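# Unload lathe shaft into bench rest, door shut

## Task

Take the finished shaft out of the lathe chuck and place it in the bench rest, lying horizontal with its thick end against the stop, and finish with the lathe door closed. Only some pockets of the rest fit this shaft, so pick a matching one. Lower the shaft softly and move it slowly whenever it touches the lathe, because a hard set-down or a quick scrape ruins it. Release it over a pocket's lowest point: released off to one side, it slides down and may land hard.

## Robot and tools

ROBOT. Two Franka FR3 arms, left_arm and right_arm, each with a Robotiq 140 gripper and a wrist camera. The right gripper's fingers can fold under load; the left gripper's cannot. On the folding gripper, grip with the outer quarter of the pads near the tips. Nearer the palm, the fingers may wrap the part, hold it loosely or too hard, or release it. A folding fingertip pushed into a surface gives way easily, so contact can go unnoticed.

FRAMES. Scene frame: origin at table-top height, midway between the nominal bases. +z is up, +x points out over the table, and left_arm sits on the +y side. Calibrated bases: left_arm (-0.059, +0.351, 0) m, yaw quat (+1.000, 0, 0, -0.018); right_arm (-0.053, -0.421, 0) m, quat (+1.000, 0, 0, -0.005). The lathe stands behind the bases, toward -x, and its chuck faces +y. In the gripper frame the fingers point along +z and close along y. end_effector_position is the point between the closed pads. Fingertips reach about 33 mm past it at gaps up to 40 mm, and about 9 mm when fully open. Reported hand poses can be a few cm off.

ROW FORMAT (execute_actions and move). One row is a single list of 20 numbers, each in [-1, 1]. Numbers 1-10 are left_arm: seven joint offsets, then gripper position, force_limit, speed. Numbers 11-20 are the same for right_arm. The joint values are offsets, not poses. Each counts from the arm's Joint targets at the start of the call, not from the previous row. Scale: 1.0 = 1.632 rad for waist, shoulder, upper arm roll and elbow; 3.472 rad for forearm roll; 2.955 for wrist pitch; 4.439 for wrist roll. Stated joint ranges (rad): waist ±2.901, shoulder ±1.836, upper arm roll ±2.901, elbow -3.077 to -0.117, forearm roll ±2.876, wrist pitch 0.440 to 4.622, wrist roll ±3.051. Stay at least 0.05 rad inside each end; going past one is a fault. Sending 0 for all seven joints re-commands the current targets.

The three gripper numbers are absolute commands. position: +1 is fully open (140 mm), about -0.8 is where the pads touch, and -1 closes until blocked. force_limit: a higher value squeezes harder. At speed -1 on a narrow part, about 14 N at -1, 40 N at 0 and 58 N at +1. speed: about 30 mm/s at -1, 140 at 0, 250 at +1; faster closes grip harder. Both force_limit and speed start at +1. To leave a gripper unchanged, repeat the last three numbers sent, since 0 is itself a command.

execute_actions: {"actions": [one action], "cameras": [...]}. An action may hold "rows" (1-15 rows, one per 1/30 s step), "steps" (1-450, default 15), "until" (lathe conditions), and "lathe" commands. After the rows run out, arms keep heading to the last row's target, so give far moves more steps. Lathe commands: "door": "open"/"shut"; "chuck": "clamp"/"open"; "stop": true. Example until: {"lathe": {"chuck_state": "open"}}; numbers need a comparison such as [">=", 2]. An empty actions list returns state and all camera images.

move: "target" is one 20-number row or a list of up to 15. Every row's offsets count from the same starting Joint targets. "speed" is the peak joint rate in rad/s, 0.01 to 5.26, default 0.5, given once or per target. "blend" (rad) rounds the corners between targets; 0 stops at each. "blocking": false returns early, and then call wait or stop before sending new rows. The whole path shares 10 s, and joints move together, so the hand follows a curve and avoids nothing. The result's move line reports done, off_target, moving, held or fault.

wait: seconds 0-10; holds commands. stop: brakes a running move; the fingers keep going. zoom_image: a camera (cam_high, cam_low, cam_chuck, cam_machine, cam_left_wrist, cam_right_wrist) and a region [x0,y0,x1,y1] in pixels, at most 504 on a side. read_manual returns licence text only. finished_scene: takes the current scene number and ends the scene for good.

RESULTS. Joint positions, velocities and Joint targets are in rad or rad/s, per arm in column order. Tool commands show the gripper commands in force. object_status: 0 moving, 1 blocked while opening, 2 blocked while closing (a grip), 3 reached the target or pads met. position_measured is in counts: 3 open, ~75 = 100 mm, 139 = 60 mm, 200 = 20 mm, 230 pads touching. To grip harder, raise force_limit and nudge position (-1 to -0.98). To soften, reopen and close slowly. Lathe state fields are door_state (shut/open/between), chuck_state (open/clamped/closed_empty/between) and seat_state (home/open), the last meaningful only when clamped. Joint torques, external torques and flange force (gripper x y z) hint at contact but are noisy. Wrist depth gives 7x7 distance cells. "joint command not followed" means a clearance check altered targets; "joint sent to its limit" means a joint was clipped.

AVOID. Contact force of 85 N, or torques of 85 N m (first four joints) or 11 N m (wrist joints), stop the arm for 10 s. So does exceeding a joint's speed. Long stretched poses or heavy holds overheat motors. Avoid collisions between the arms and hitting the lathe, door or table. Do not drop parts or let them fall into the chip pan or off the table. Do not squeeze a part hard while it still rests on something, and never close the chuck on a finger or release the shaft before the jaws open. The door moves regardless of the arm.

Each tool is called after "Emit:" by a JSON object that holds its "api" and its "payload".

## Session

Emit:
{"api": "execute_actions", "payload": {"actions": [{"lathe":{"door":"open"},"steps":100,"until":{"lathe":{"door_state":"open"}}}], "cameras": ["all"]}}

Emit:
{"api": "zoom_image", "payload": {"camera": "cam_machine", "region": [140, 150, 280, 290]}}

Emit:
{"api": "zoom_image", "payload": {"camera": "cam_low", "region": [210, 240, 480, 400]}}

Emit:
{"api": "zoom_image", "payload": {"camera": "cam_high", "region": [200, 200, 400, 400]}}

Scene clock: 2.27 s.
left_arm: end_effector_position=(+0.1578, +0.0698, +0.1527) position_measured=3 object_status=3 end_effector_quat_wxyz=(+0.426, +0.786, +0.027, -0.446) | right_arm: end_effector_position=(+0.4589, -0.2565, +0.2239) position_measured=3 object_status=3 end_effector_quat_wxyz=(-0.060, -0.600, +0.736, -0.308)
Joint positions: left_arm=[-0.237 0.256 0.142 -2.434 -0.909 1.506 -1.182] | right_arm=[0.529 0.021 0.107 -2.136 -0.692 1.956 1.165]
Joint torques (N m): left_arm=[-1.05 -30.26 1.21 12.75 -0.68 -1.77 0.12] | right_arm=[0.4 -31.98 0.93 21.9 -0.21 1.24 -0.06]
External joint torques (N m): left_arm=[-1.1 -0.33 0.6 -0.89 -0.07 -0.09 0.08] | right_arm=[0.33 -0.5 0.8 -1.17 0.03 -0.07 -0.04]
Flange force (N): left_arm=[-3.2 -0.5 2.5] | right_arm=[3.2 4.4 0.2]
Wrist depth (mm): cam_left_wrist=[- 779 - 487 530 - 3711 / - 830 - 981 563 550 4318 / - - 819 950 1019 544 - / 642 117 811 890 1033 137 - / - 101 1011 893 990 119 94 / - 94 1011 969 864 - 93 / - - - 1312 883 1002 -] | cam_right_wrist=[670 575 493 431 382 344 312 / 655 552 478 417 372 335 307 / 632 532 462 407 362 327 299 / 616 124 445 395 354 147 286 / - 107 432 385 344 315 99 / - 460 422 375 337 307 94 / - 459 407 363 332 301 284]
Joint targets: left_arm=[-0.237 0.256 0.142 -2.434 -0.909 1.506 -1.182] | right_arm=[0.529 0.021 0.107 -2.136 -0.692 1.956 1.165]
Tool commands: left_gripper/position=+1.0 left_gripper/force_limit=+1.0 left_gripper/speed=+1.0 right_gripper/position=+1.0 right_gripper/force_limit=+1.0 right_gripper/speed=+1.0
lathe: door_state=open chuck_state=clamped seat_state=home

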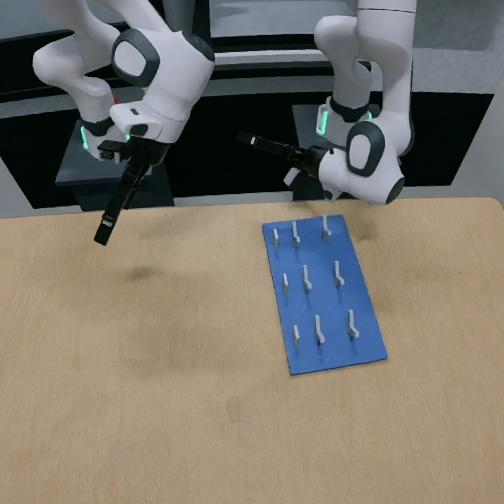

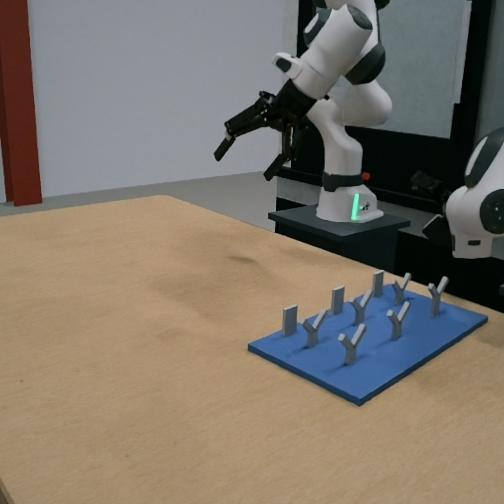

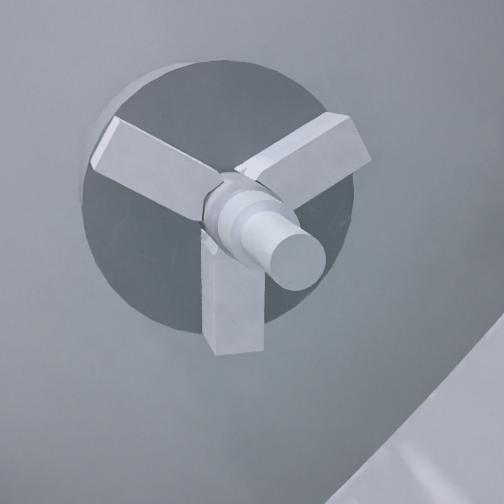

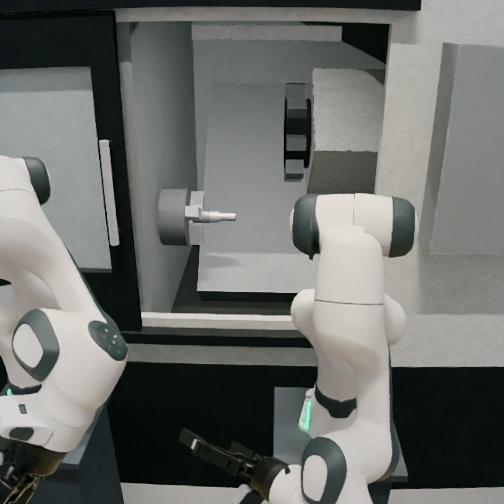

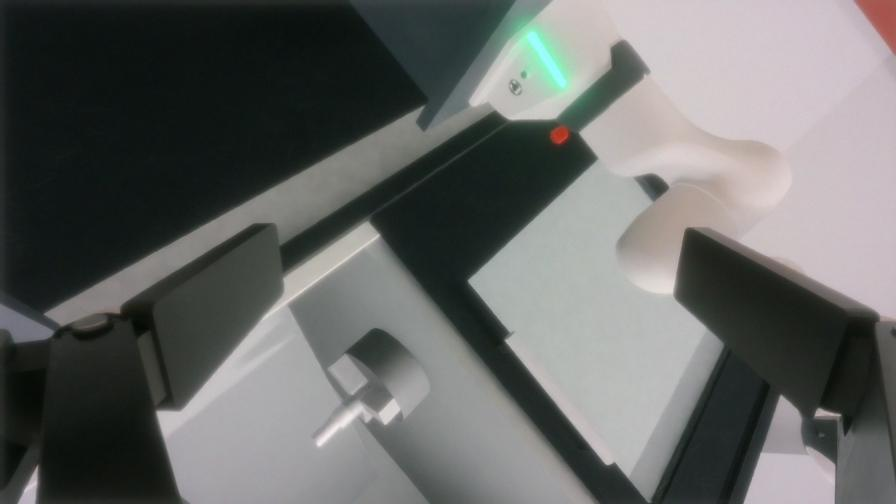

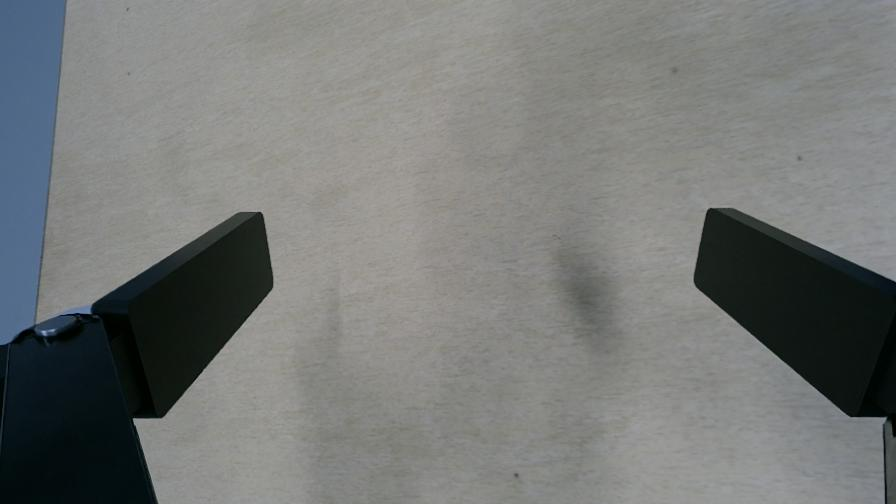

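Scaled by 3.600.

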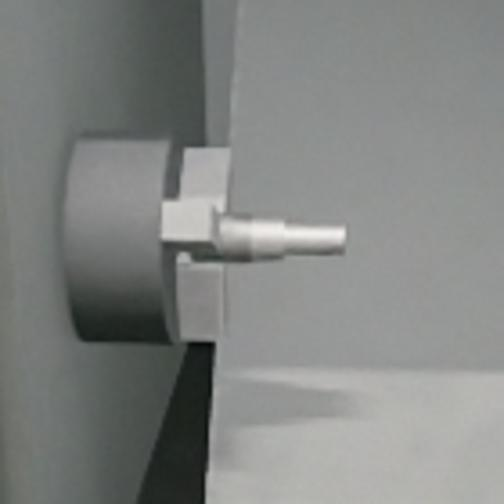

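Scaled by 1.867.

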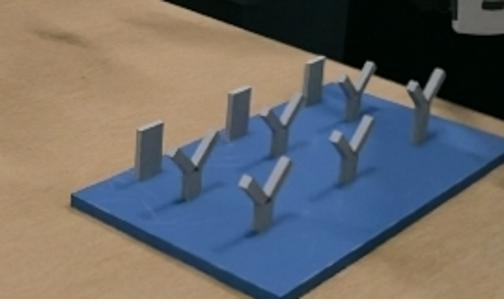

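Scaled by 2.520.

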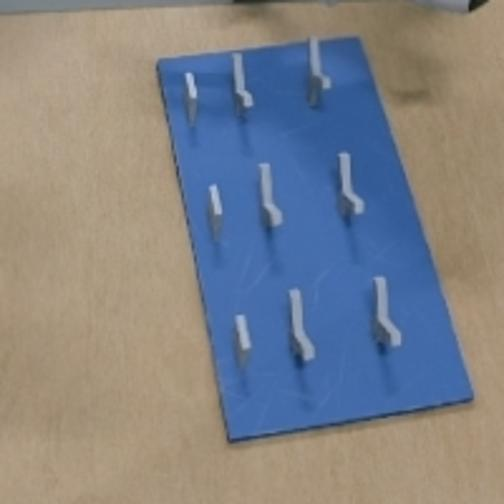

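Emit:
{"api": "move", "payload": {"target": [-0.7739,-0.6471,-0.087,0.0208,0.2618,0.0318,0.6267,1,1,1,0.1844,0.1538,-0.0656,0.5496,0.1993,-0.0315,-0.6164,1,1,1], "speed": 1.2, "cameras": ["cam_right_wrist","cam_machine"]}}

Emit:
{"api": "zoom_image", "payload": {"camera": "cam_right_wrist", "region": [250, 120, 530, 400]}}

Scene clock: 6.53 s.
left_arm: end_effector_position=(+0.0304, +0.0479, +0.2260) position_measured=3 object_status=3 end_effector_quat_wxyz=(-0.343, -0.538, +0.732, +0.237) | right_arm: end_effector_position=(+0.4852, -0.0549, +0.3266) position_measured=3 object_status=3 end_effector_quat_wxyz=(+0.039, +0.962, -0.222, +0.154)
Joint positions: left_arm=[-0.774 -0.192 0.081 -2.42 -0.537 1.54 -0.252] | right_arm=[0.689 0.153 0.051 -1.657 -0.324 1.91 -0.294]
Joint velocities: left_arm=[within noise] | right_arm=[-0.002 0.001 0 -0.001 0 0 -0.006]
Joint torques (N m): left_arm=[-0.72 -22.15 0.62 19.61 -0.98 -0.02 -0.07] | right_arm=[0.89 -37.9 0.73 24.36 0.62 2.42 -0.09]
External joint torques (N m): left_arm=[-0.63 -0.14 1.01 -1.28 -0.4 -0.1 -0.15] | right_arm=[0.79 0.41 0.33 -0.84 0.36 -0.28 -0.1]
Flange force (N): left_arm=[-1.9 2.3 3.2] | right_arm=[-1.8 1.4 0.6]
Wrist depth (mm): cam_left_wrist=[- 990 935 667 598 890 - / - 986 1011 720 619 - 886 / 776 1002 1110 - 658 914 928 / 802 118 1131 914 703 133 907 / - 101 619 489 749 119 94 / - 101 459 449 - - 93 / - 479 358 396 389 - -] | cam_right_wrist=[455 458 459 459 462 463 464 / 456 457 457 461 464 466 468 / 446 450 463 467 466 466 470 / 450 124 464 468 471 147 471 / - 107 457 470 471 473 99 / - 458 459 472 478 477 94 / - 459 463 472 899 837 -]
Joint targets: left_arm=[-0.773 -0.191 0.082 -2.421 -0.539 1.540 -0.256] | right_arm=[0.691 0.155 0.050 -1.655 -0.321 1.906 -0.301]
lathe: door_state=open chuck_state=clamped seat_state=home
move: held (left_arm; a check stopped the path), off_target (right_arm; braked when a check withheld steps of left_arm); limits=held; left_arm: the wrist roll is farthest, 1.852 rad from its target; right_arm: the wrist roll is farthest, 1.277 rad from its target
joint command not followed: on one or more control steps a check withheld the commanded joint targets of the left arm, and it was not sent them on those steps.
cause: the commanded joint targets, or the way to them, would bring a part of the robot too close to another arm (a part of this arm just beyond joint 6 (wrist pitch) and a part of the right arm just beyond its joint 5 (forearm roll), 48 mm apart when this arm was first held).
Images, in order (width x height): cam_machine 504x504, cam_right_wrist 896x504.

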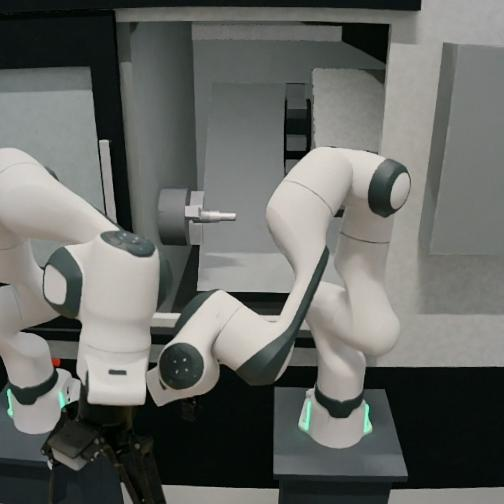

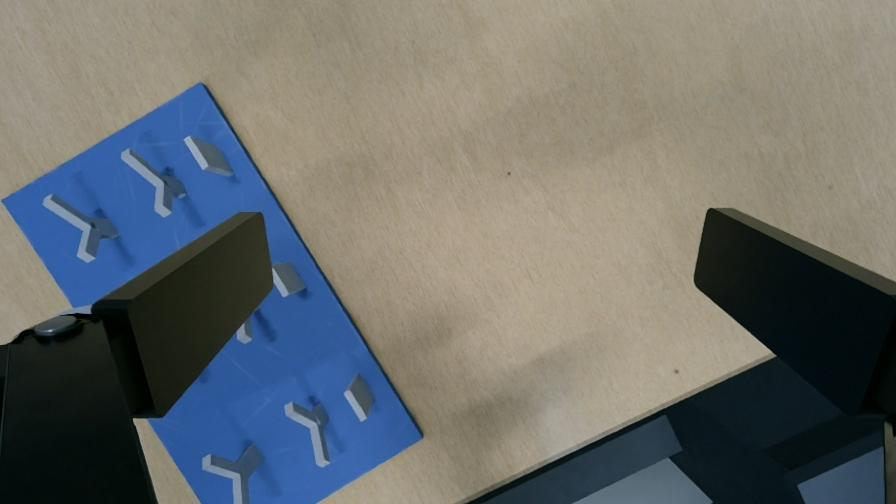

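Scaled by 1.800.

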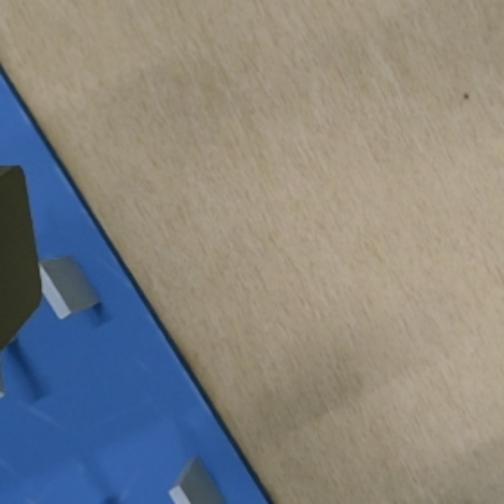

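Emit:
{"api": "move", "payload": {"target": [[0,0,0,0,0,0,0,1,1,1,-0.4847,0,0,0,0,0,0,1,1,1],[-0.4455,-0.3732,-0.0502,0.0129,0,0.088,0.2604,1,1,1,-0.4847,0,0,0,0,0,-0.1,1,1,1],[-0.9969,-0.3119,-0.0502,0.0741,-0.0896,0.2166,0.3212,1,1,1,0.0852,0.0717,-0.0306,0.2549,0.0925,-0.0146,-0.2861,1,1,1],[-0.9455,0.2102,-0.1219,0.3729,-0.0644,0.3152,0.3211,1,1,1,0.0852,0.0717,-0.0306,0.2549,0.0925,-0.0146,-0.2861,1,1,1]], "speed": [1.2,1.2,1.2,0.6], "blend": [0.05,0.15,0.15,0], "cameras": ["cam_right_wrist","cam_left_wrist","cam_chuck"]}}

Scene clock: 11.80 s.
left_arm: end_effector_position=(-0.7086, -0.0536, +0.3589) position_measured=3 object_status=3 end_effector_quat_wxyz=(-0.273, +0.652, +0.655, -0.267) | right_arm: end_effector_position=(+0.4485, +0.1176, +0.4525) position_measured=3 object_status=3 end_effector_quat_wxyz=(-0.070, +0.903, +0.392, +0.162)
Joint positions: left_arm=[-2.317 0.153 -0.116 -1.814 -0.765 2.467 1.164] | right_arm=[0.831 0.271 0.001 -1.241 -0.003 1.867 -1.566]
Joint velocities: left_arm=[0.001 -0.001 0 0 0.001 0.004 0.001] | right_arm=[within noise]
Joint torques (N m): left_arm=[-0.73 -38.46 -0.4 24.38 1.12 2.51 0.13] | right_arm=[0.41 -41.21 0.84 23.65 1.23 3.12 -0.26]
External joint torques (N m): left_arm=[-0.51 -0.35 0.26 -0.84 0.37 0.09 0.2] | right_arm=[0.24 0.26 0.44 -0.9 0.35 -0.26 -0.27]
Flange force (N): left_arm=[3.1 2.5 -1.3] | right_arm=[-4.6 0.2 1.2]
Wrist depth (mm): cam_left_wrist=[- - - 420 - - 414 / - - 447 186 - - 430 / 466 - - 187 - - 441 / 731 128 233 194 249 137 447 / - 101 231 212 258 127 94 / - 330 198 191 131 231 93 / - 289 164 159 133 277 -] | cam_right_wrist=[585 585 589 583 586 588 586 / 1444 585 583 577 575 589 592 / 1330 589 589 573 588 590 592 / 593 124 579 579 589 147 596 / - 107 596 597 594 593 99 / - 745 1007 594 597 597 94 / - 1282 1192 594 597 594 -]
Joint targets: left_arm=[-2.316 0.152 -0.117 -1.812 -0.763 2.471 1.169] | right_arm=[0.830 0.272 0.000 -1.239 0.000 1.863 -1.571]
lathe: door_state=open chuck_state=clamped seat_state=home
move: done
Images, in order (width x height): cam_chuck 504x504, cam_left_wrist 896x504, cam_right_wrist 896x504.

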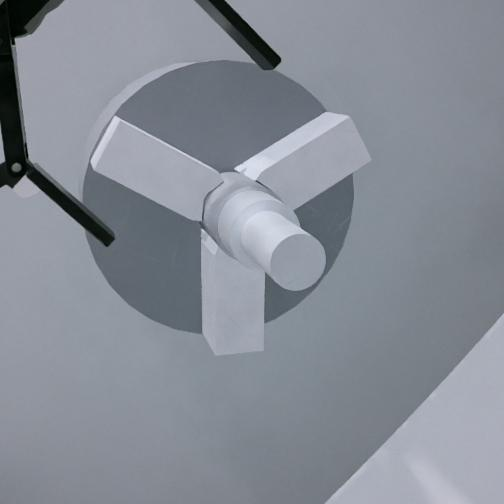

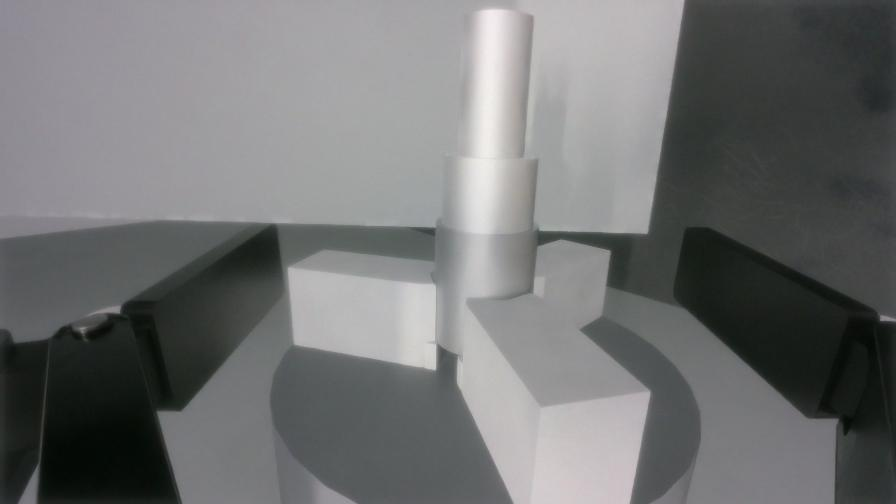

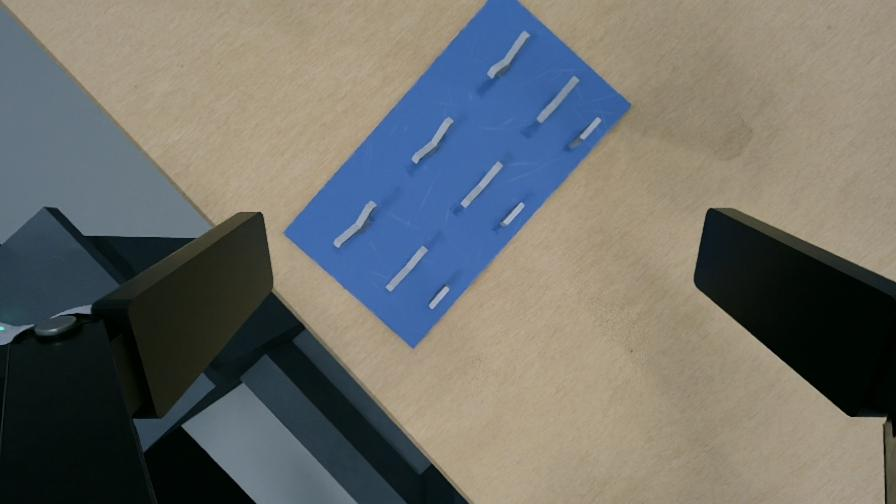

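Emit:
{"api": "zoom_image", "payload": {"camera": "cam_low", "region": [250, 280, 380, 410]}}

This scene's latest camera images include none from cam_low. They are from: cam_chuck, cam_left_wrist, cam_right_wrist. cam_low's image comes with the result of a call that names it in "cameras".

Emit:
{"api": "move", "payload": {"target": [[0.0257,0.0395,-0.068,-0.0088,0.0003,0.0358,0,1,1,1,0,0,0,0,0,0,0,1,1,1],[0.0052,0.0792,-0.0618,0.0159,0.0006,0.0472,0,1,1,1,0,0,0,0,0,0,0,1,1,1]], "speed": [0.15,0.08], "blend": [0.01,0], "cameras": ["cam_left_wrist","cam_low","cam_right_wrist"]}}

Emit:
{"api": "zoom_image", "payload": {"camera": "cam_low", "region": [260, 290, 380, 410]}}

Emit:
{"api": "zoom_image", "payload": {"camera": "cam_low", "region": [330, 260, 450, 380]}}

Emit:
{"api": "zoom_image", "payload": {"camera": "cam_right_wrist", "region": [320, 180, 470, 330]}}

Scene clock: 14.13 s.
left_arm: end_effector_position=(-0.7533, -0.0397, +0.3040) position_measured=3 object_status=3 end_effector_quat_wxyz=(-0.272, +0.651, +0.656, -0.268) | right_arm: end_effector_position=(+0.4485, +0.1176, +0.4525) position_measured=3 object_status=3 end_effector_quat_wxyz=(-0.070, +0.903, +0.392, +0.162)
Joint positions: left_arm=[-2.306 0.281 -0.219 -1.788 -0.763 2.607 1.165] | right_arm=[0.831 0.271 0.001 -1.241 -0.003 1.867 -1.566]
Joint velocities: left_arm=[0.001 0.001 0 0.001 0 0.005 0.001] | right_arm=[within noise]
Joint torques (N m): left_arm=[-1.55 -41.02 -0.76 24.18 1.42 2.43 0.2] | right_arm=[0.36 -41.14 0.89 23.7 1.24 3.11 -0.16]
External joint torques (N m): left_arm=[-1.4 0.21 1.03 -0.49 0.4 0.01 0.27] | right_arm=[0.38 0.12 0.65 -0.74 0.37 -0.26 -0.17]
Flange force (N): left_arm=[1.1 -0.9 0.6] | right_arm=[-4.0 -0.2 0.9]
Wrist depth (mm): cam_left_wrist=[- - - 112 - 432 379 / - 396 - 117 - 437 373 / - 429 407 124 - 407 398 / 701 118 644 123 127 136 - / - 101 198 129 194 127 94 / - 163 157 134 185 406 93 / - 175 163 144 131 200 -] | cam_right_wrist=[586 588 585 586 586 585 586 / 1337 586 589 577 575 586 590 / 1323 592 590 578 590 588 589 / 582 124 578 582 593 147 590 / - 107 596 588 596 594 99 / - 661 1128 596 594 596 94 / - - 1344 599 596 600 -]
Joint targets: left_arm=[-2.308 0.282 -0.218 -1.786 -0.761 2.611 1.169] | right_arm=[0.830 0.272 0.000 -1.239 0.000 1.863 -1.571]
lathe: door_state=open chuck_state=clamped seat_state=home
move: done
Images, in order (width x height): cam_low 504x504, cam_left_wrist 896x504, cam_right_wrist 896x504.

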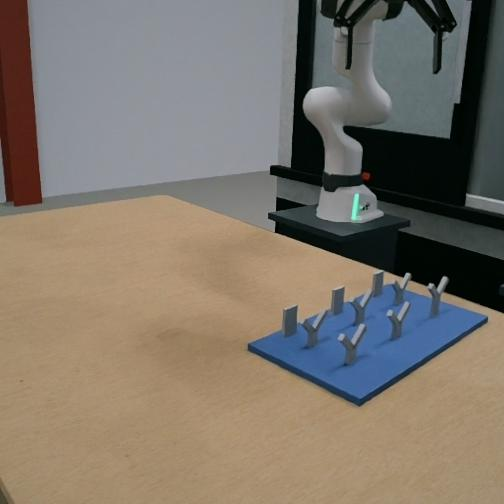

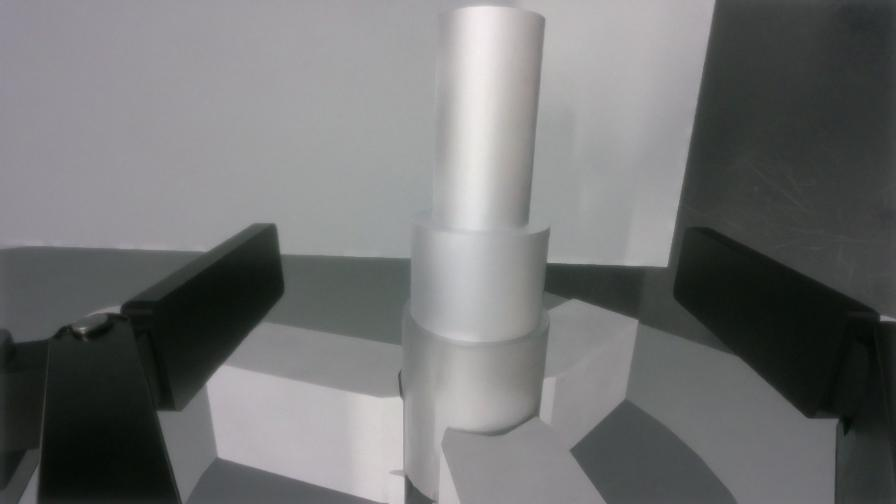

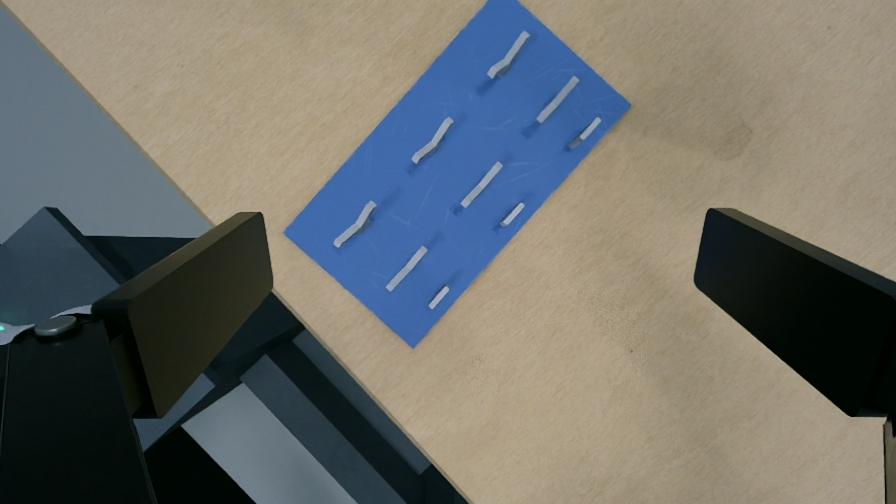

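Scaled by 4.200.

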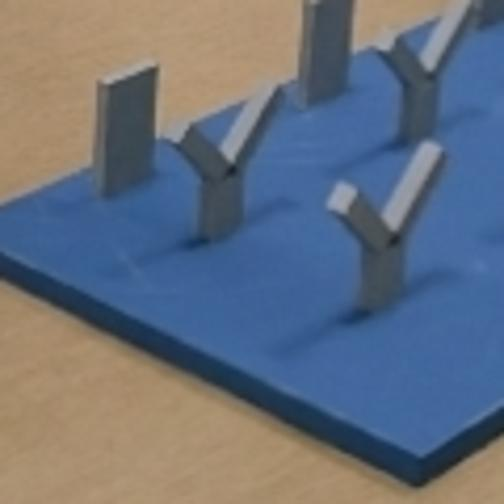

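Scaled by 4.200.

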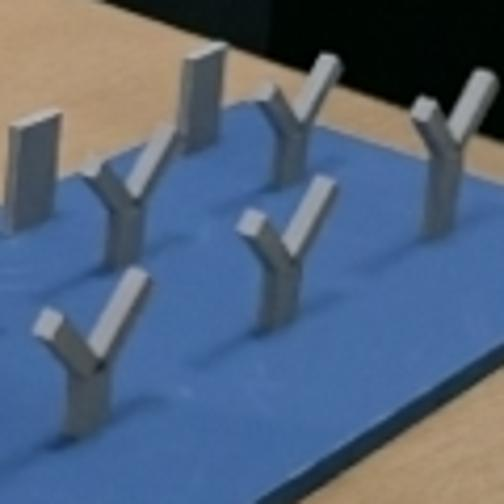

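Scaled by 3.360.

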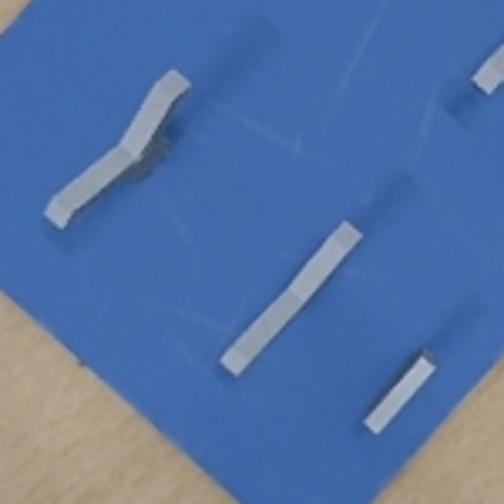

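Emit:
{"api": "zoom_image", "payload": {"camera": "cam_right_wrist", "region": [470, 10, 620, 160]}}

Emit:
{"api": "zoom_image", "payload": {"camera": "cam_right_wrist", "region": [395, 95, 545, 245]}}

Emit:
{"api": "zoom_image", "payload": {"camera": "cam_low", "region": [420, 260, 460, 320]}}

Emit:
{"api": "zoom_image", "payload": {"camera": "cam_low", "region": [385, 255, 425, 315]}}

Emit:
{"api": "zoom_image", "payload": {"camera": "cam_left_wrist", "region": [360, 170, 600, 410]}}

Scaled by 3.360.

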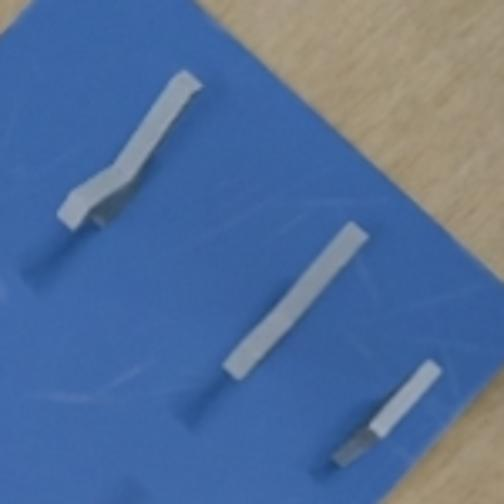

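Scaled by 3.360.

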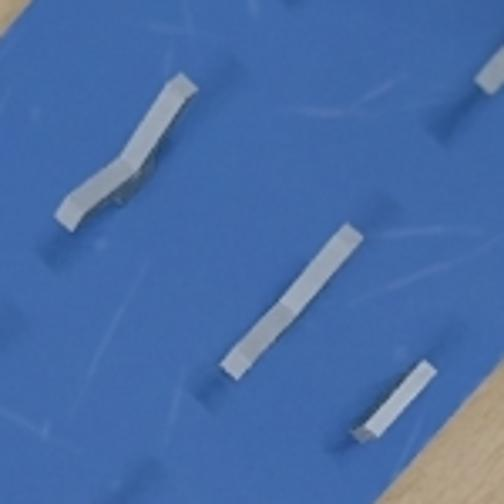

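Scaled by 8.400.

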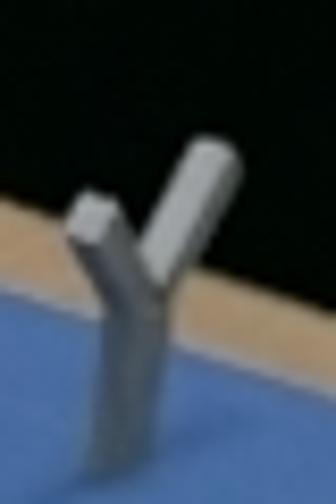

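Scaled by 8.400.

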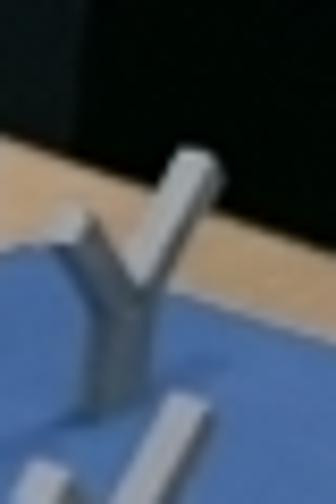

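Scaled by 2.100.

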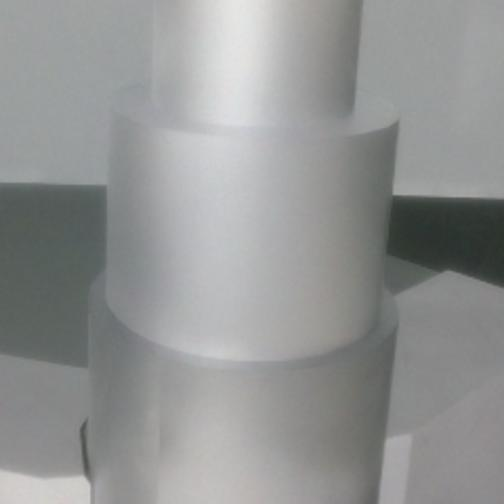

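Emit:
{"api": "execute_actions", "payload": {"actions": [{"rows":[[0,0,0,0,0,0,0,-1,-1,-1,0,0,0,0,0,0,0,1,1,1]],"steps":125}], "cameras": ["cam_left_wrist"]}}

Emit:
{"api": "zoom_image", "payload": {"camera": "cam_left_wrist", "region": [350, 170, 630, 450]}}

Scene clock: 19.67 s.
left_arm: end_effector_position=(-0.7537, -0.0399, +0.3049) position_measured=163 object_status=2 end_effector_quat_wxyz=(-0.272, +0.652, +0.655, -0.269) | right_arm: end_effector_position=(+0.4485, +0.1176, +0.4525) position_measured=3 object_status=3 end_effector_quat_wxyz=(-0.070, +0.903, +0.392, +0.162)
Joint positions: left_arm=[-2.307 0.281 -0.219 -1.787 -0.762 2.608 1.166] | right_arm=[0.831 0.271 0.001 -1.241 -0.003 1.867 -1.566]
Joint torques (N m): left_arm=[-1.23 -40.61 -0.96 23.56 1.3 2.41 0.11] | right_arm=[0.41 -41.18 0.87 23.7 1.22 3.11 -0.16]
External joint torques (N m): left_arm=[-1.36 0.57 0.59 -1.09 0.3 -0.05 0.18] | right_arm=[0.21 0.16 0.44 -0.75 0.34 -0.25 -0.17]
Flange force (N): left_arm=[2.2 0.6 0.6] | right_arm=[-4.0 0.1 0.9]
Wrist depth (mm): cam_left_wrist=[- - 366 111 118 444 383 / 378 384 381 117 376 451 378 / - - 398 124 - 465 387 / 688 729 417 123 128 474 409 / 511 554 93 128 128 93 424 / - 66 66 133 136 66 - / - - - 129 119 - 66] | cam_right_wrist=[588 586 585 586 586 585 586 / 1330 585 589 577 578 583 589 / 1330 590 588 581 590 590 592 / 592 124 577 579 590 147 592 / - 107 592 593 592 594 99 / - 663 1015 594 596 597 94 / - 1396 - 589 602 599 -]
Joint targets: left_arm=[-2.308 0.282 -0.218 -1.786 -0.761 2.611 1.169] | right_arm=[0.830 0.272 0.000 -1.239 0.000 1.863 -1.571]
lathe: door_state=open chuck_state=clamped seat_state=home
Images, in order (width x height): cam_left_wrist 896x504.

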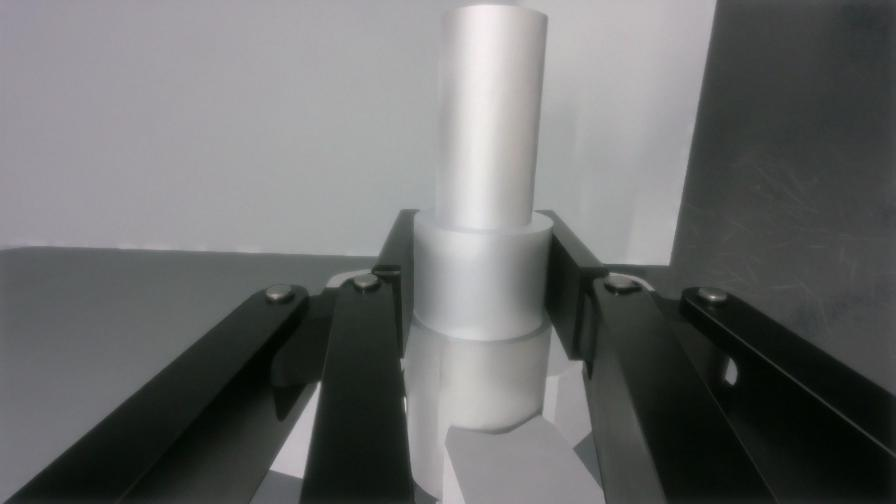

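Scaled by 1.800.

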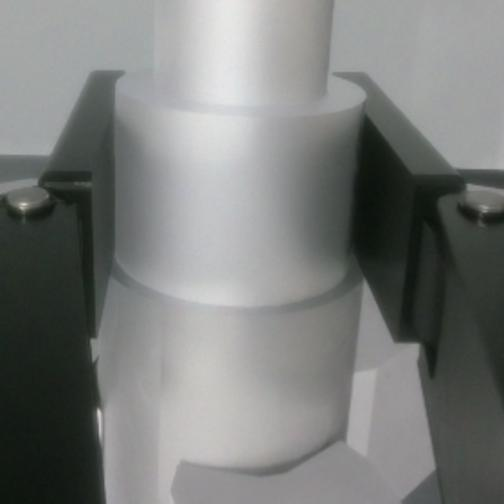

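Emit:
{"api": "execute_actions", "payload": {"actions": [{"rows":[[0,0,0,0,0,0,0,-0.98,0.7,-1,0,0,0,0,0,0,0,1,1,1]],"steps":25}]}}

Emit:
{"api": "execute_actions", "payload": {"actions": [{"lathe":{"chuck":"open"},"steps":100,"until":{"lathe":{"chuck_state":"open"}}}]}}

Emit:
{"api": "move", "payload": {"target": [0,-0.0037,0,0,0,0,0,-0.98,0.7,-1,0,0,0,0,0,0,0,1,1,1], "speed": 0.02}}

Scene clock: 20.87 s.
left_arm: end_effector_position=(-0.7537, -0.0400, +0.3050) position_measured=166 object_status=2 end_effector_quat_wxyz=(-0.271, +0.653, +0.654, -0.269) | right_arm: end_effector_position=(+0.4485, +0.1176, +0.4525) position_measured=3 object_status=3 end_effector_quat_wxyz=(-0.070, +0.903, +0.392, +0.162)
Joint positions: left_arm=[-2.307 0.281 -0.219 -1.787 -0.762 2.608 1.169] | right_arm=[0.831 0.271 0.001 -1.241 -0.003 1.867 -1.566]
Joint torques (N m): left_arm=[-1.25 -40.51 -0.9 24.13 1.04 2.91 -0.01] | right_arm=[0.39 -41.21 0.83 23.61 1.24 3.11 -0.16]
External joint torques (N m): left_arm=[-1.3 0.64 0.72 -0.53 0.03 0.46 0.06] | right_arm=[0.4 0.28 0.57 -0.94 0.36 -0.26 -0.17]
Flange force (N): left_arm=[1.5 -0.3 2.1] | right_arm=[-4.8 -0.2 1.3]
Wrist depth (mm): cam_left_wrist=[- - - 111 - - 381 / - - 379 118 122 440 387 / - - - 124 403 452 390 / 733 423 417 123 127 515 - / 513 556 89 128 128 93 428 / - 66 66 133 136 66 - / - - - 129 119 - 66] | cam_right_wrist=[589 586 586 588 582 586 586 / 1323 583 586 577 575 590 589 / 1330 590 592 582 588 590 589 / 589 121 578 578 590 147 592 / - 107 590 596 593 594 99 / - 854 1066 593 594 597 94 / - 1550 1344 592 597 600 -]
Joint targets: left_arm=[-2.308 0.282 -0.218 -1.786 -0.761 2.611 1.169] | right_arm=[0.830 0.272 0.000 -1.239 0.000 1.863 -1.571]
lathe: door_state=open chuck_state=clamped seat_state=home

Scene clock: 21.70 s.
left_arm: end_effector_position=(-0.7537, -0.0398, +0.3031) position_measured=166 object_status=2 end_effector_quat_wxyz=(-0.271, +0.653, +0.654, -0.268) | right_arm: end_effector_position=(+0.4485, +0.1176, +0.4525) position_measured=3 object_status=3 end_effector_quat_wxyz=(-0.070, +0.903, +0.392, +0.162)
Joint positions: left_arm=[-2.307 0.283 -0.219 -1.787 -0.762 2.608 1.17] | right_arm=[0.831 0.271 0.001 -1.241 -0.003 1.867 -1.566]
Joint torques (N m): left_arm=[-1.08 -42.45 -0.93 24.16 1.03 2.33 -0.1] | right_arm=[0.38 -41.25 0.88 23.78 1.26 3.14 -0.17]
External joint torques (N m): left_arm=[-0.94 -1.16 0.86 -0.49 0.02 -0.1 -0.03] | right_arm=[0.08 0.37 0.38 -0.84 0.37 -0.26 -0.18]
Flange force (N): left_arm=[3.4 0.9 -3.2] | right_arm=[-3.7 0.3 1.2]
Wrist depth (mm): cam_left_wrist=[- 345 371 112 114 428 379 / - - 381 118 122 371 389 / - - 409 125 - 406 375 / 692 654 - 123 129 480 410 / 517 - 89 128 128 93 395 / - 66 66 133 137 66 - / - - - 134 119 - 66] | cam_right_wrist=[585 586 588 583 588 588 586 / 1316 590 588 574 578 590 592 / 1344 590 590 575 592 592 590 / - 124 579 579 590 147 590 / - 107 594 593 592 593 99 / - 592 1031 593 594 596 94 / - 1309 1323 593 603 597 -]
Joint targets: left_arm=[-2.308 0.282 -0.218 -1.786 -0.761 2.611 1.169] | right_arm=[0.830 0.272 0.000 -1.239 0.000 1.863 -1.571]
Tool commands: left_gripper/position=-0.98 left_gripper/force_limit=+0.7 left_gripper/speed=-1.0 right_gripper/position=+1.0 right_gripper/force_limit=+1.0 right_gripper/speed=+1.0
lathe: door_state=open chuck_state=open seat_state=open

Scene clock: 22.40 s.
left_arm: end_effector_position=(-0.7535, -0.0397, +0.3034) position_measured=166 object_status=2 end_effector_quat_wxyz=(-0.271, +0.653, +0.654, -0.268) | right_arm: end_effector_position=(+0.4485, +0.1176, +0.4525) position_measured=3 object_status=3 end_effector_quat_wxyz=(-0.070, +0.903, +0.392, +0.162)
Joint positions: left_arm=[-2.307 0.282 -0.219 -1.788 -0.762 2.608 1.17] | right_arm=[0.831 0.271 0.001 -1.241 -0.003 1.867 -1.566]
Joint torques (N m): left_arm=[-1.11 -44.68 -0.98 24.91 1 2.68 -0.07] | right_arm=[0.46 -41.17 0.84 23.66 1.25 3.1 -0.18]
External joint torques (N m): left_arm=[-1.11 -3.59 0.68 0.34 0 0.24 0] | right_arm=[0.39 -0.02 0.51 -0.72 0.37 -0.26 -0.19]
Flange force (N): left_arm=[6.3 1.5 -7.2] | right_arm=[-4.5 -0.1 0.8]
Wrist depth (mm): cam_left_wrist=[- 363 360 113 - 434 387 / - 387 - 118 - 451 393 / - - - 124 393 458 - / 718 766 - 123 126 - 398 / 516 561 89 128 128 93 415 / - 66 66 133 136 66 - / - - - 135 119 - 66] | cam_right_wrist=[585 586 588 586 586 588 586 / 1330 588 585 574 573 588 590 / 1323 590 590 579 588 589 590 / - 124 583 581 590 147 593 / - 107 592 592 592 593 99 / - 658 594 596 599 600 94 / - 1366 1358 596 600 599 -]
Joint targets: left_arm=[-2.308 0.275 -0.218 -1.786 -0.761 2.611 1.169] | right_arm=[0.830 0.272 0.000 -1.239 0.000 1.863 -1.571]
lathe: door_state=open chuck_state=open seat_state=open
move: done

Emit:
{"api": "move", "payload": {"target": [[0,-0.00245,0,0,0,0,0,-0.98,0.7,-1,0,0,0,0,0,0,0,1,1,1],[-0.0714,-0.0374,0.0518,-0.0417,-0.0128,0.0087,0,-0.98,0.7,-1,0,0,0,0,0,0,0,1,1,1],[-0.1756,-0.0661,0.1336,-0.0801,-0.026,0.0179,0,-0.98,0.7,-1,0,0,0,0,0,0,0,1,1,1]], "speed": [0.02,0.035,0.05], "blend": [0,0.01,0], "cameras": ["cam_left_wrist","cam_chuck"]}}

Scene clock: 30.33 s.
left_arm: end_effector_position=(-0.7520, +0.0220, +0.3041) position_measured=166 object_status=2 end_effector_quat_wxyz=(-0.271, +0.656, +0.653, -0.265) | right_arm: end_effector_position=(+0.4485, +0.1176, +0.4525) position_measured=3 object_status=3 end_effector_quat_wxyz=(-0.070, +0.903, +0.392, +0.162)
Joint positions: left_arm=[-2.593 0.177 -0.001 -1.921 -0.848 2.654 1.17] | right_arm=[0.831 0.271 0.001 -1.241 -0.003 1.867 -1.566]
Joint torques (N m): left_arm=[-1.6 -43.32 0.92 25.82 0.51 3.29 0] | right_arm=[0.36 -41.21 0.88 23.7 1.25 3.13 -0.17]
External joint torques (N m): left_arm=[-1.69 -5.19 0.61 1.46 -0.57 0.84 0.07] | right_arm=[0.29 -0.12 0.55 -0.64 0.38 -0.22 -0.18]
Flange force (N): left_arm=[7.2 2.5 -9.0] | right_arm=[-4.5 0.0 0.7]
Wrist depth (mm): cam_left_wrist=[- - - 111 347 444 372 / - - - 117 - 463 384 / - - 397 124 - 456 396 / 423 417 417 123 127 470 392 / 581 - 89 128 128 93 378 / - 66 66 133 137 66 - / - - - 141 - - 66] | cam_right_wrist=[586 588 588 588 583 588 589 / 1337 586 592 575 577 589 589 / 1330 589 586 581 592 589 590 / - 124 583 579 592 147 593 / - 107 589 594 593 594 99 / - 586 1035 597 596 599 95 / - - 1531 599 596 597 -]
Joint targets: left_arm=[-2.594 0.168 0.000 -1.917 -0.851 2.663 1.169] | right_arm=[0.830 0.272 0.000 -1.239 0.000 1.863 -1.571]
lathe: door_state=open chuck_state=open seat_state=open
move: done
Images, in order (width x height): cam_chuck 504x504, cam_left_wrist 896x504.

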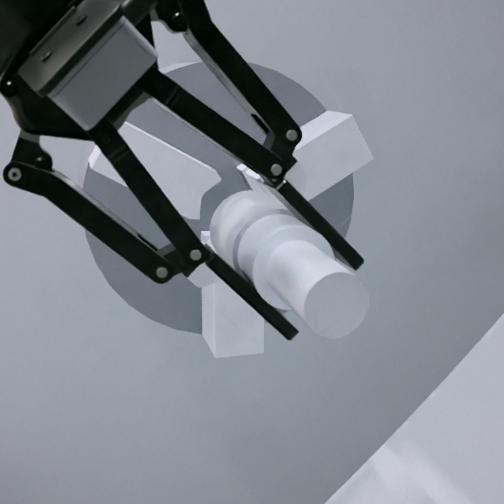

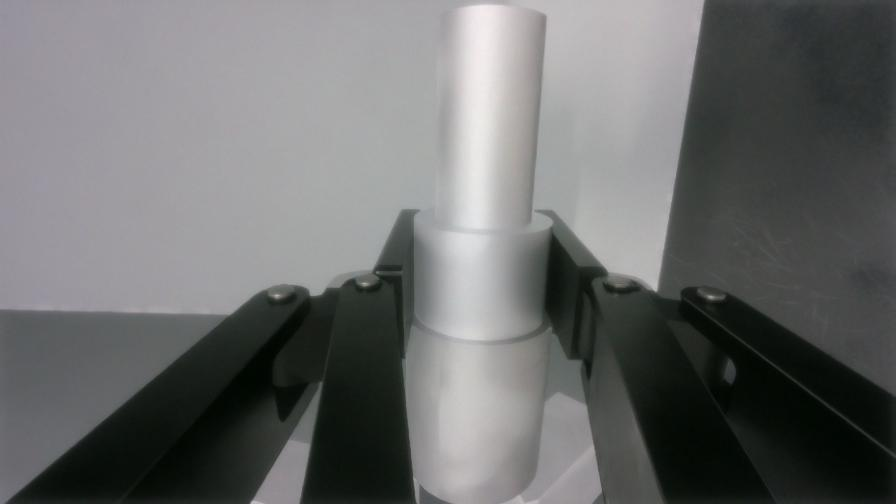

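Emit:
{"api": "move", "payload": {"target": [[0,-0.5319,0,-0.2347,0,-0.1635,0,-0.98,0.7,-1,-0.6924,0,0,0,0,0,0,1,1,1],[0.6703,-0.5931,0,-0.296,0.2451,-0.3597,0.0971,-0.98,0.7,-1,-0.6924,0,0,0,0,0,0,1,1,1]], "speed": [0.6,0.7], "blend": [0.15,0], "cameras": ["cam_left_wrist"]}}

Emit:
{"api": "move", "payload": {"target": [0.7431,0.3589,0,0.014,0,0.1905,0.2486,-0.98,0.7,-1,0,0,0,0,0,0,0,1,1,1], "speed": 0.7, "blocking": false}}

Emit:
{"api": "execute_actions", "payload": {"actions": [{"lathe":{"door":"shut"},"steps":95}], "cameras": ["cam_left_wrist","cam_low","cam_high"]}}

Scene clock: 35.63 s.
left_arm: end_effector_position=(-0.0491, +0.0465, +0.3622) position_measured=166 object_status=2 end_effector_quat_wxyz=(-0.004, +0.703, +0.711, +0.002) | right_arm: end_effector_position=(+0.6479, -0.6462, +0.4520) position_measured=3 object_status=3 end_effector_quat_wxyz=(+0.028, +0.972, -0.154, +0.174)
Joint positions: left_arm=[-1.502 -0.796 0.001 -2.403 -0.002 1.6 1.594] | right_arm=[-0.3 0.271 -0.002 -1.241 -0.002 1.866 -1.567]
Joint velocities: left_arm=[0 0.001 -0.002 0 -0.001 0 0.004] | right_arm=[within noise]
Joint torques (N m): left_arm=[-0.64 -7.93 0.03 25.17 1.16 2.67 0.28] | right_arm=[0.37 -41.65 1.52 23.77 0.96 3.12 -0.19]
External joint torques (N m): left_arm=[-0.63 -3.2 0.75 1.19 0.36 0.26 0.28] | right_arm=[0.4 -0.34 1.29 -0.66 0.08 -0.24 -0.2]
Flange force (N): left_arm=[7.8 1.6 -1.0] | right_arm=[-5.6 -0.7 0.6]
Wrist depth (mm): cam_left_wrist=[452 - 1153 111 1142 1131 438 / 459 747 1237 117 1224 1170 458 / 458 597 1298 124 1257 529 494 / 508 536 1070 123 130 534 514 / 571 541 89 128 128 93 547 / - 66 66 133 137 66 - / - - - 141 - - 66] | cam_right_wrist=[586 589 589 586 586 1337 1323 / 586 586 585 589 592 589 1323 / 590 585 593 590 590 590 1337 / 593 124 589 589 593 147 115 / - 107 593 593 592 592 99 / - 596 594 594 596 594 94 / - 599 596 594 597 600 -]
Joint targets: left_arm=[-1.500 -0.801 0.000 -2.400 0.000 1.600 1.600] | right_arm=[-0.300 0.272 0.000 -1.239 0.000 1.863 -1.571]
lathe: door_state=open chuck_state=open seat_state=open
move: done
Images, in order (width x height): cam_left_wrist 896x504.

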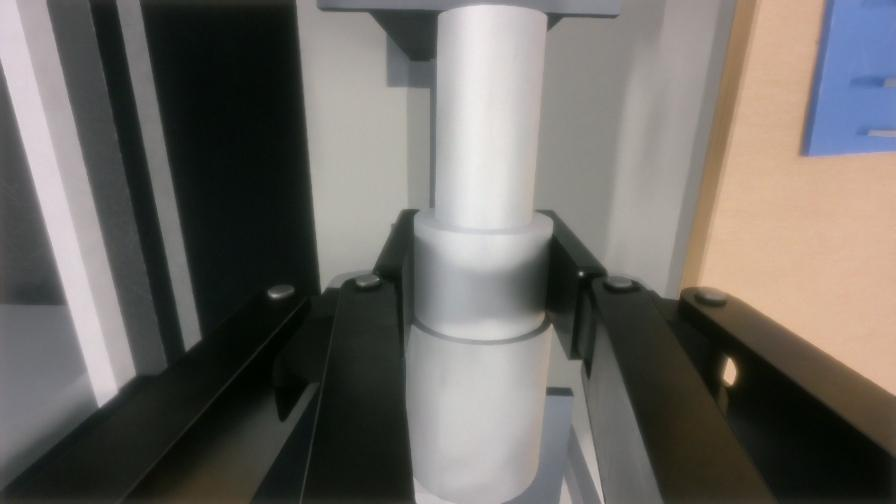

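Scene clock: 36.13 s.
left_arm: end_effector_position=(+0.0274, +0.0301, +0.3343) position_measured=166 object_status=2 end_effector_quat_wxyz=(-0.016, +0.664, +0.748, +0.010) | right_arm: end_effector_position=(+0.6479, -0.6462, +0.4520) position_measured=3 object_status=3 end_effector_quat_wxyz=(+0.028, +0.972, -0.154, +0.174)
Joint positions: left_arm=[-1.269 -0.686 -0.002 -2.402 -0.002 1.68 1.717] | right_arm=[-0.3 0.271 -0.002 -1.241 -0.002 1.866 -1.567]
Joint velocities: left_arm=[0.688 0.335 0.002 0.012 0 0.292 0.468] | right_arm=[within noise]
Joint torques (N m): left_arm=[-0.15 -10.61 1.18 26.07 1.16 2.94 0.41] | right_arm=[0.39 -41.76 1.52 23.68 0.95 3.13 -0.13]
External joint torques (N m): left_arm=[-0.27 -2.02 1.38 1.73 0.33 0.64 0.4] | right_arm=[0.53 -0.35 1.38 -0.79 0.08 -0.24 -0.14]
Flange force (N): left_arm=[2.7 2.7 -2.6] | right_arm=[-6.5 -1.0 0.9]
Wrist depth (mm): cam_left_wrist=[536 - 1136 112 1136 448 416 / 481 - 1231 117 1176 459 433 / 481 - 1257 124 1224 473 453 / 504 - 1305 123 130 492 488 / 527 - 89 128 128 93 512 / - 66 66 134 137 66 - / - - - 141 - - 66] | cam_right_wrist=[588 586 585 583 588 1226 1330 / 586 589 583 589 590 1323 1344 / 589 586 588 589 590 592 1344 / 593 124 592 592 593 147 1316 / - 107 592 594 592 592 99 / - 593 592 596 597 594 94 / - 593 602 602 599 593 -]
Joint targets: left_arm=[-1.204 -0.658 0.000 -2.394 0.000 1.738 1.870] | right_arm=[-0.300 0.272 0.000 -1.239 0.000 1.863 -1.571]
Tool commands: left_gripper/position=-0.98 left_gripper/force_limit=+0.7 left_gripper/speed=-1.0 right_gripper/position=+1.0 right_gripper/force_limit=+1.0 right_gripper/speed=+1.0
lathe: door_state=open chuck_state=open seat_state=open
move: running; left_arm: the wrist roll is farthest, 0.987 rad from its target

Scene clock: 38.90 s.
left_arm: end_effector_position=(+0.3779, +0.2043, +0.1899) position_measured=166 object_status=2 end_effector_quat_wxyz=(-0.007, +0.663, +0.749, -0.004) | right_arm: end_effector_position=(+0.6479, -0.6462, +0.4520) position_measured=3 object_status=3 end_effector_quat_wxyz=(+0.028, +0.972, -0.154, +0.174)
Joint positions: left_arm=[-0.288 -0.21 0.001 -2.383 -0.001 2.157 2.697] | right_arm=[-0.3 0.271 -0.002 -1.241 -0.002 1.866 -1.567]
Joint velocities: left_arm=[0.001 0.001 0.001 0.001 -0.001 0 0.005] | right_arm=[within noise]
Joint torques (N m): left_arm=[-0.83 -26.84 0.28 25.15 0.79 2.93 0.3] | right_arm=[0.32 -41.73 1.51 23.72 0.96 3.13 -0.14]
External joint torques (N m): left_arm=[-0.84 -2.89 0.49 1.75 0.04 0.51 0.3] | right_arm=[0.34 -0.38 1.27 -0.71 0.09 -0.23 -0.15]
Flange force (N): left_arm=[1.8 -2.8 -4.7] | right_arm=[-6.1 -0.7 0.7]
Wrist depth (mm): cam_left_wrist=[306 445 295 112 283 280 279 / 317 1070 311 118 289 288 285 / - 1095 327 126 307 303 301 / - 1176 343 123 131 319 316 / - - 89 128 128 93 330 / - 66 66 134 136 66 - / - - - 141 - - 66] | cam_right_wrist=[585 586 585 585 581 1302 1330 / 589 586 586 586 588 1337 1302 / 589 589 589 588 590 586 1309 / 590 124 590 593 592 147 114 / - 107 588 590 594 590 99 / - 597 594 597 594 596 94 / - 597 597 597 599 597 -]
Joint targets: left_arm=[-0.287 -0.215 0.000 -2.377 0.000 2.163 2.704] | right_arm=[-0.300 0.272 0.000 -1.239 0.000 1.863 -1.571]
Tool commands: left_gripper/position=-0.98 left_gripper/force_limit=+0.7 left_gripper/speed=-1.0 right_gripper/position=+1.0 right_gripper/force_limit=+1.0 right_gripper/speed=+1.0
lathe: door_state=shut chuck_state=open seat_state=open
earlier move: done
Images, in order (width x height): cam_high 504x504, cam_low 504x504, cam_left_wrist 896x504.

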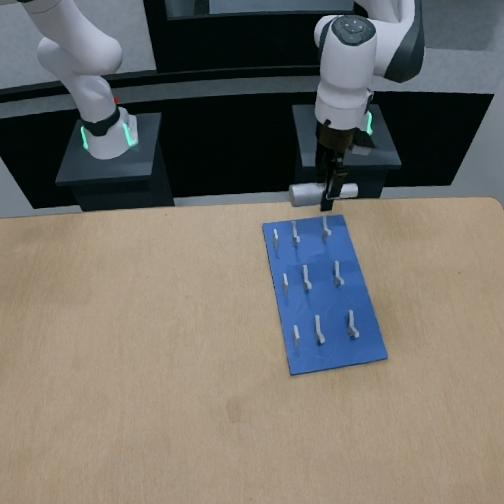

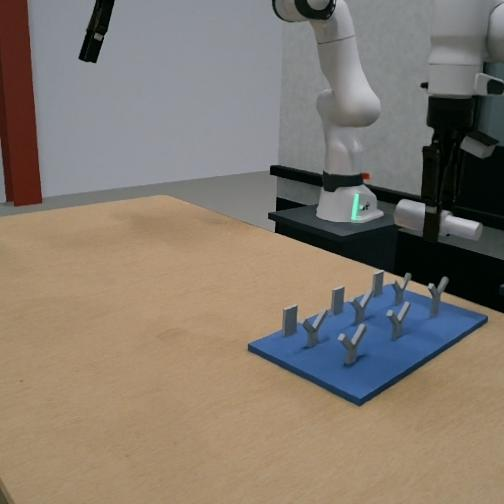

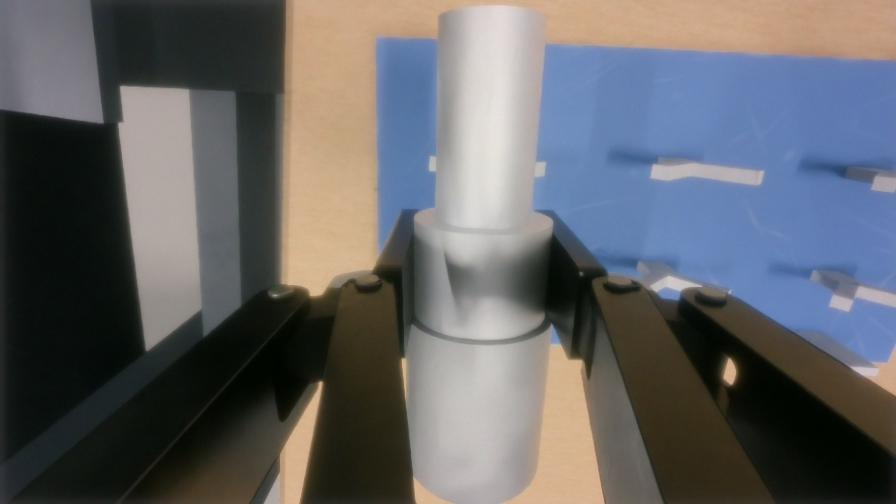

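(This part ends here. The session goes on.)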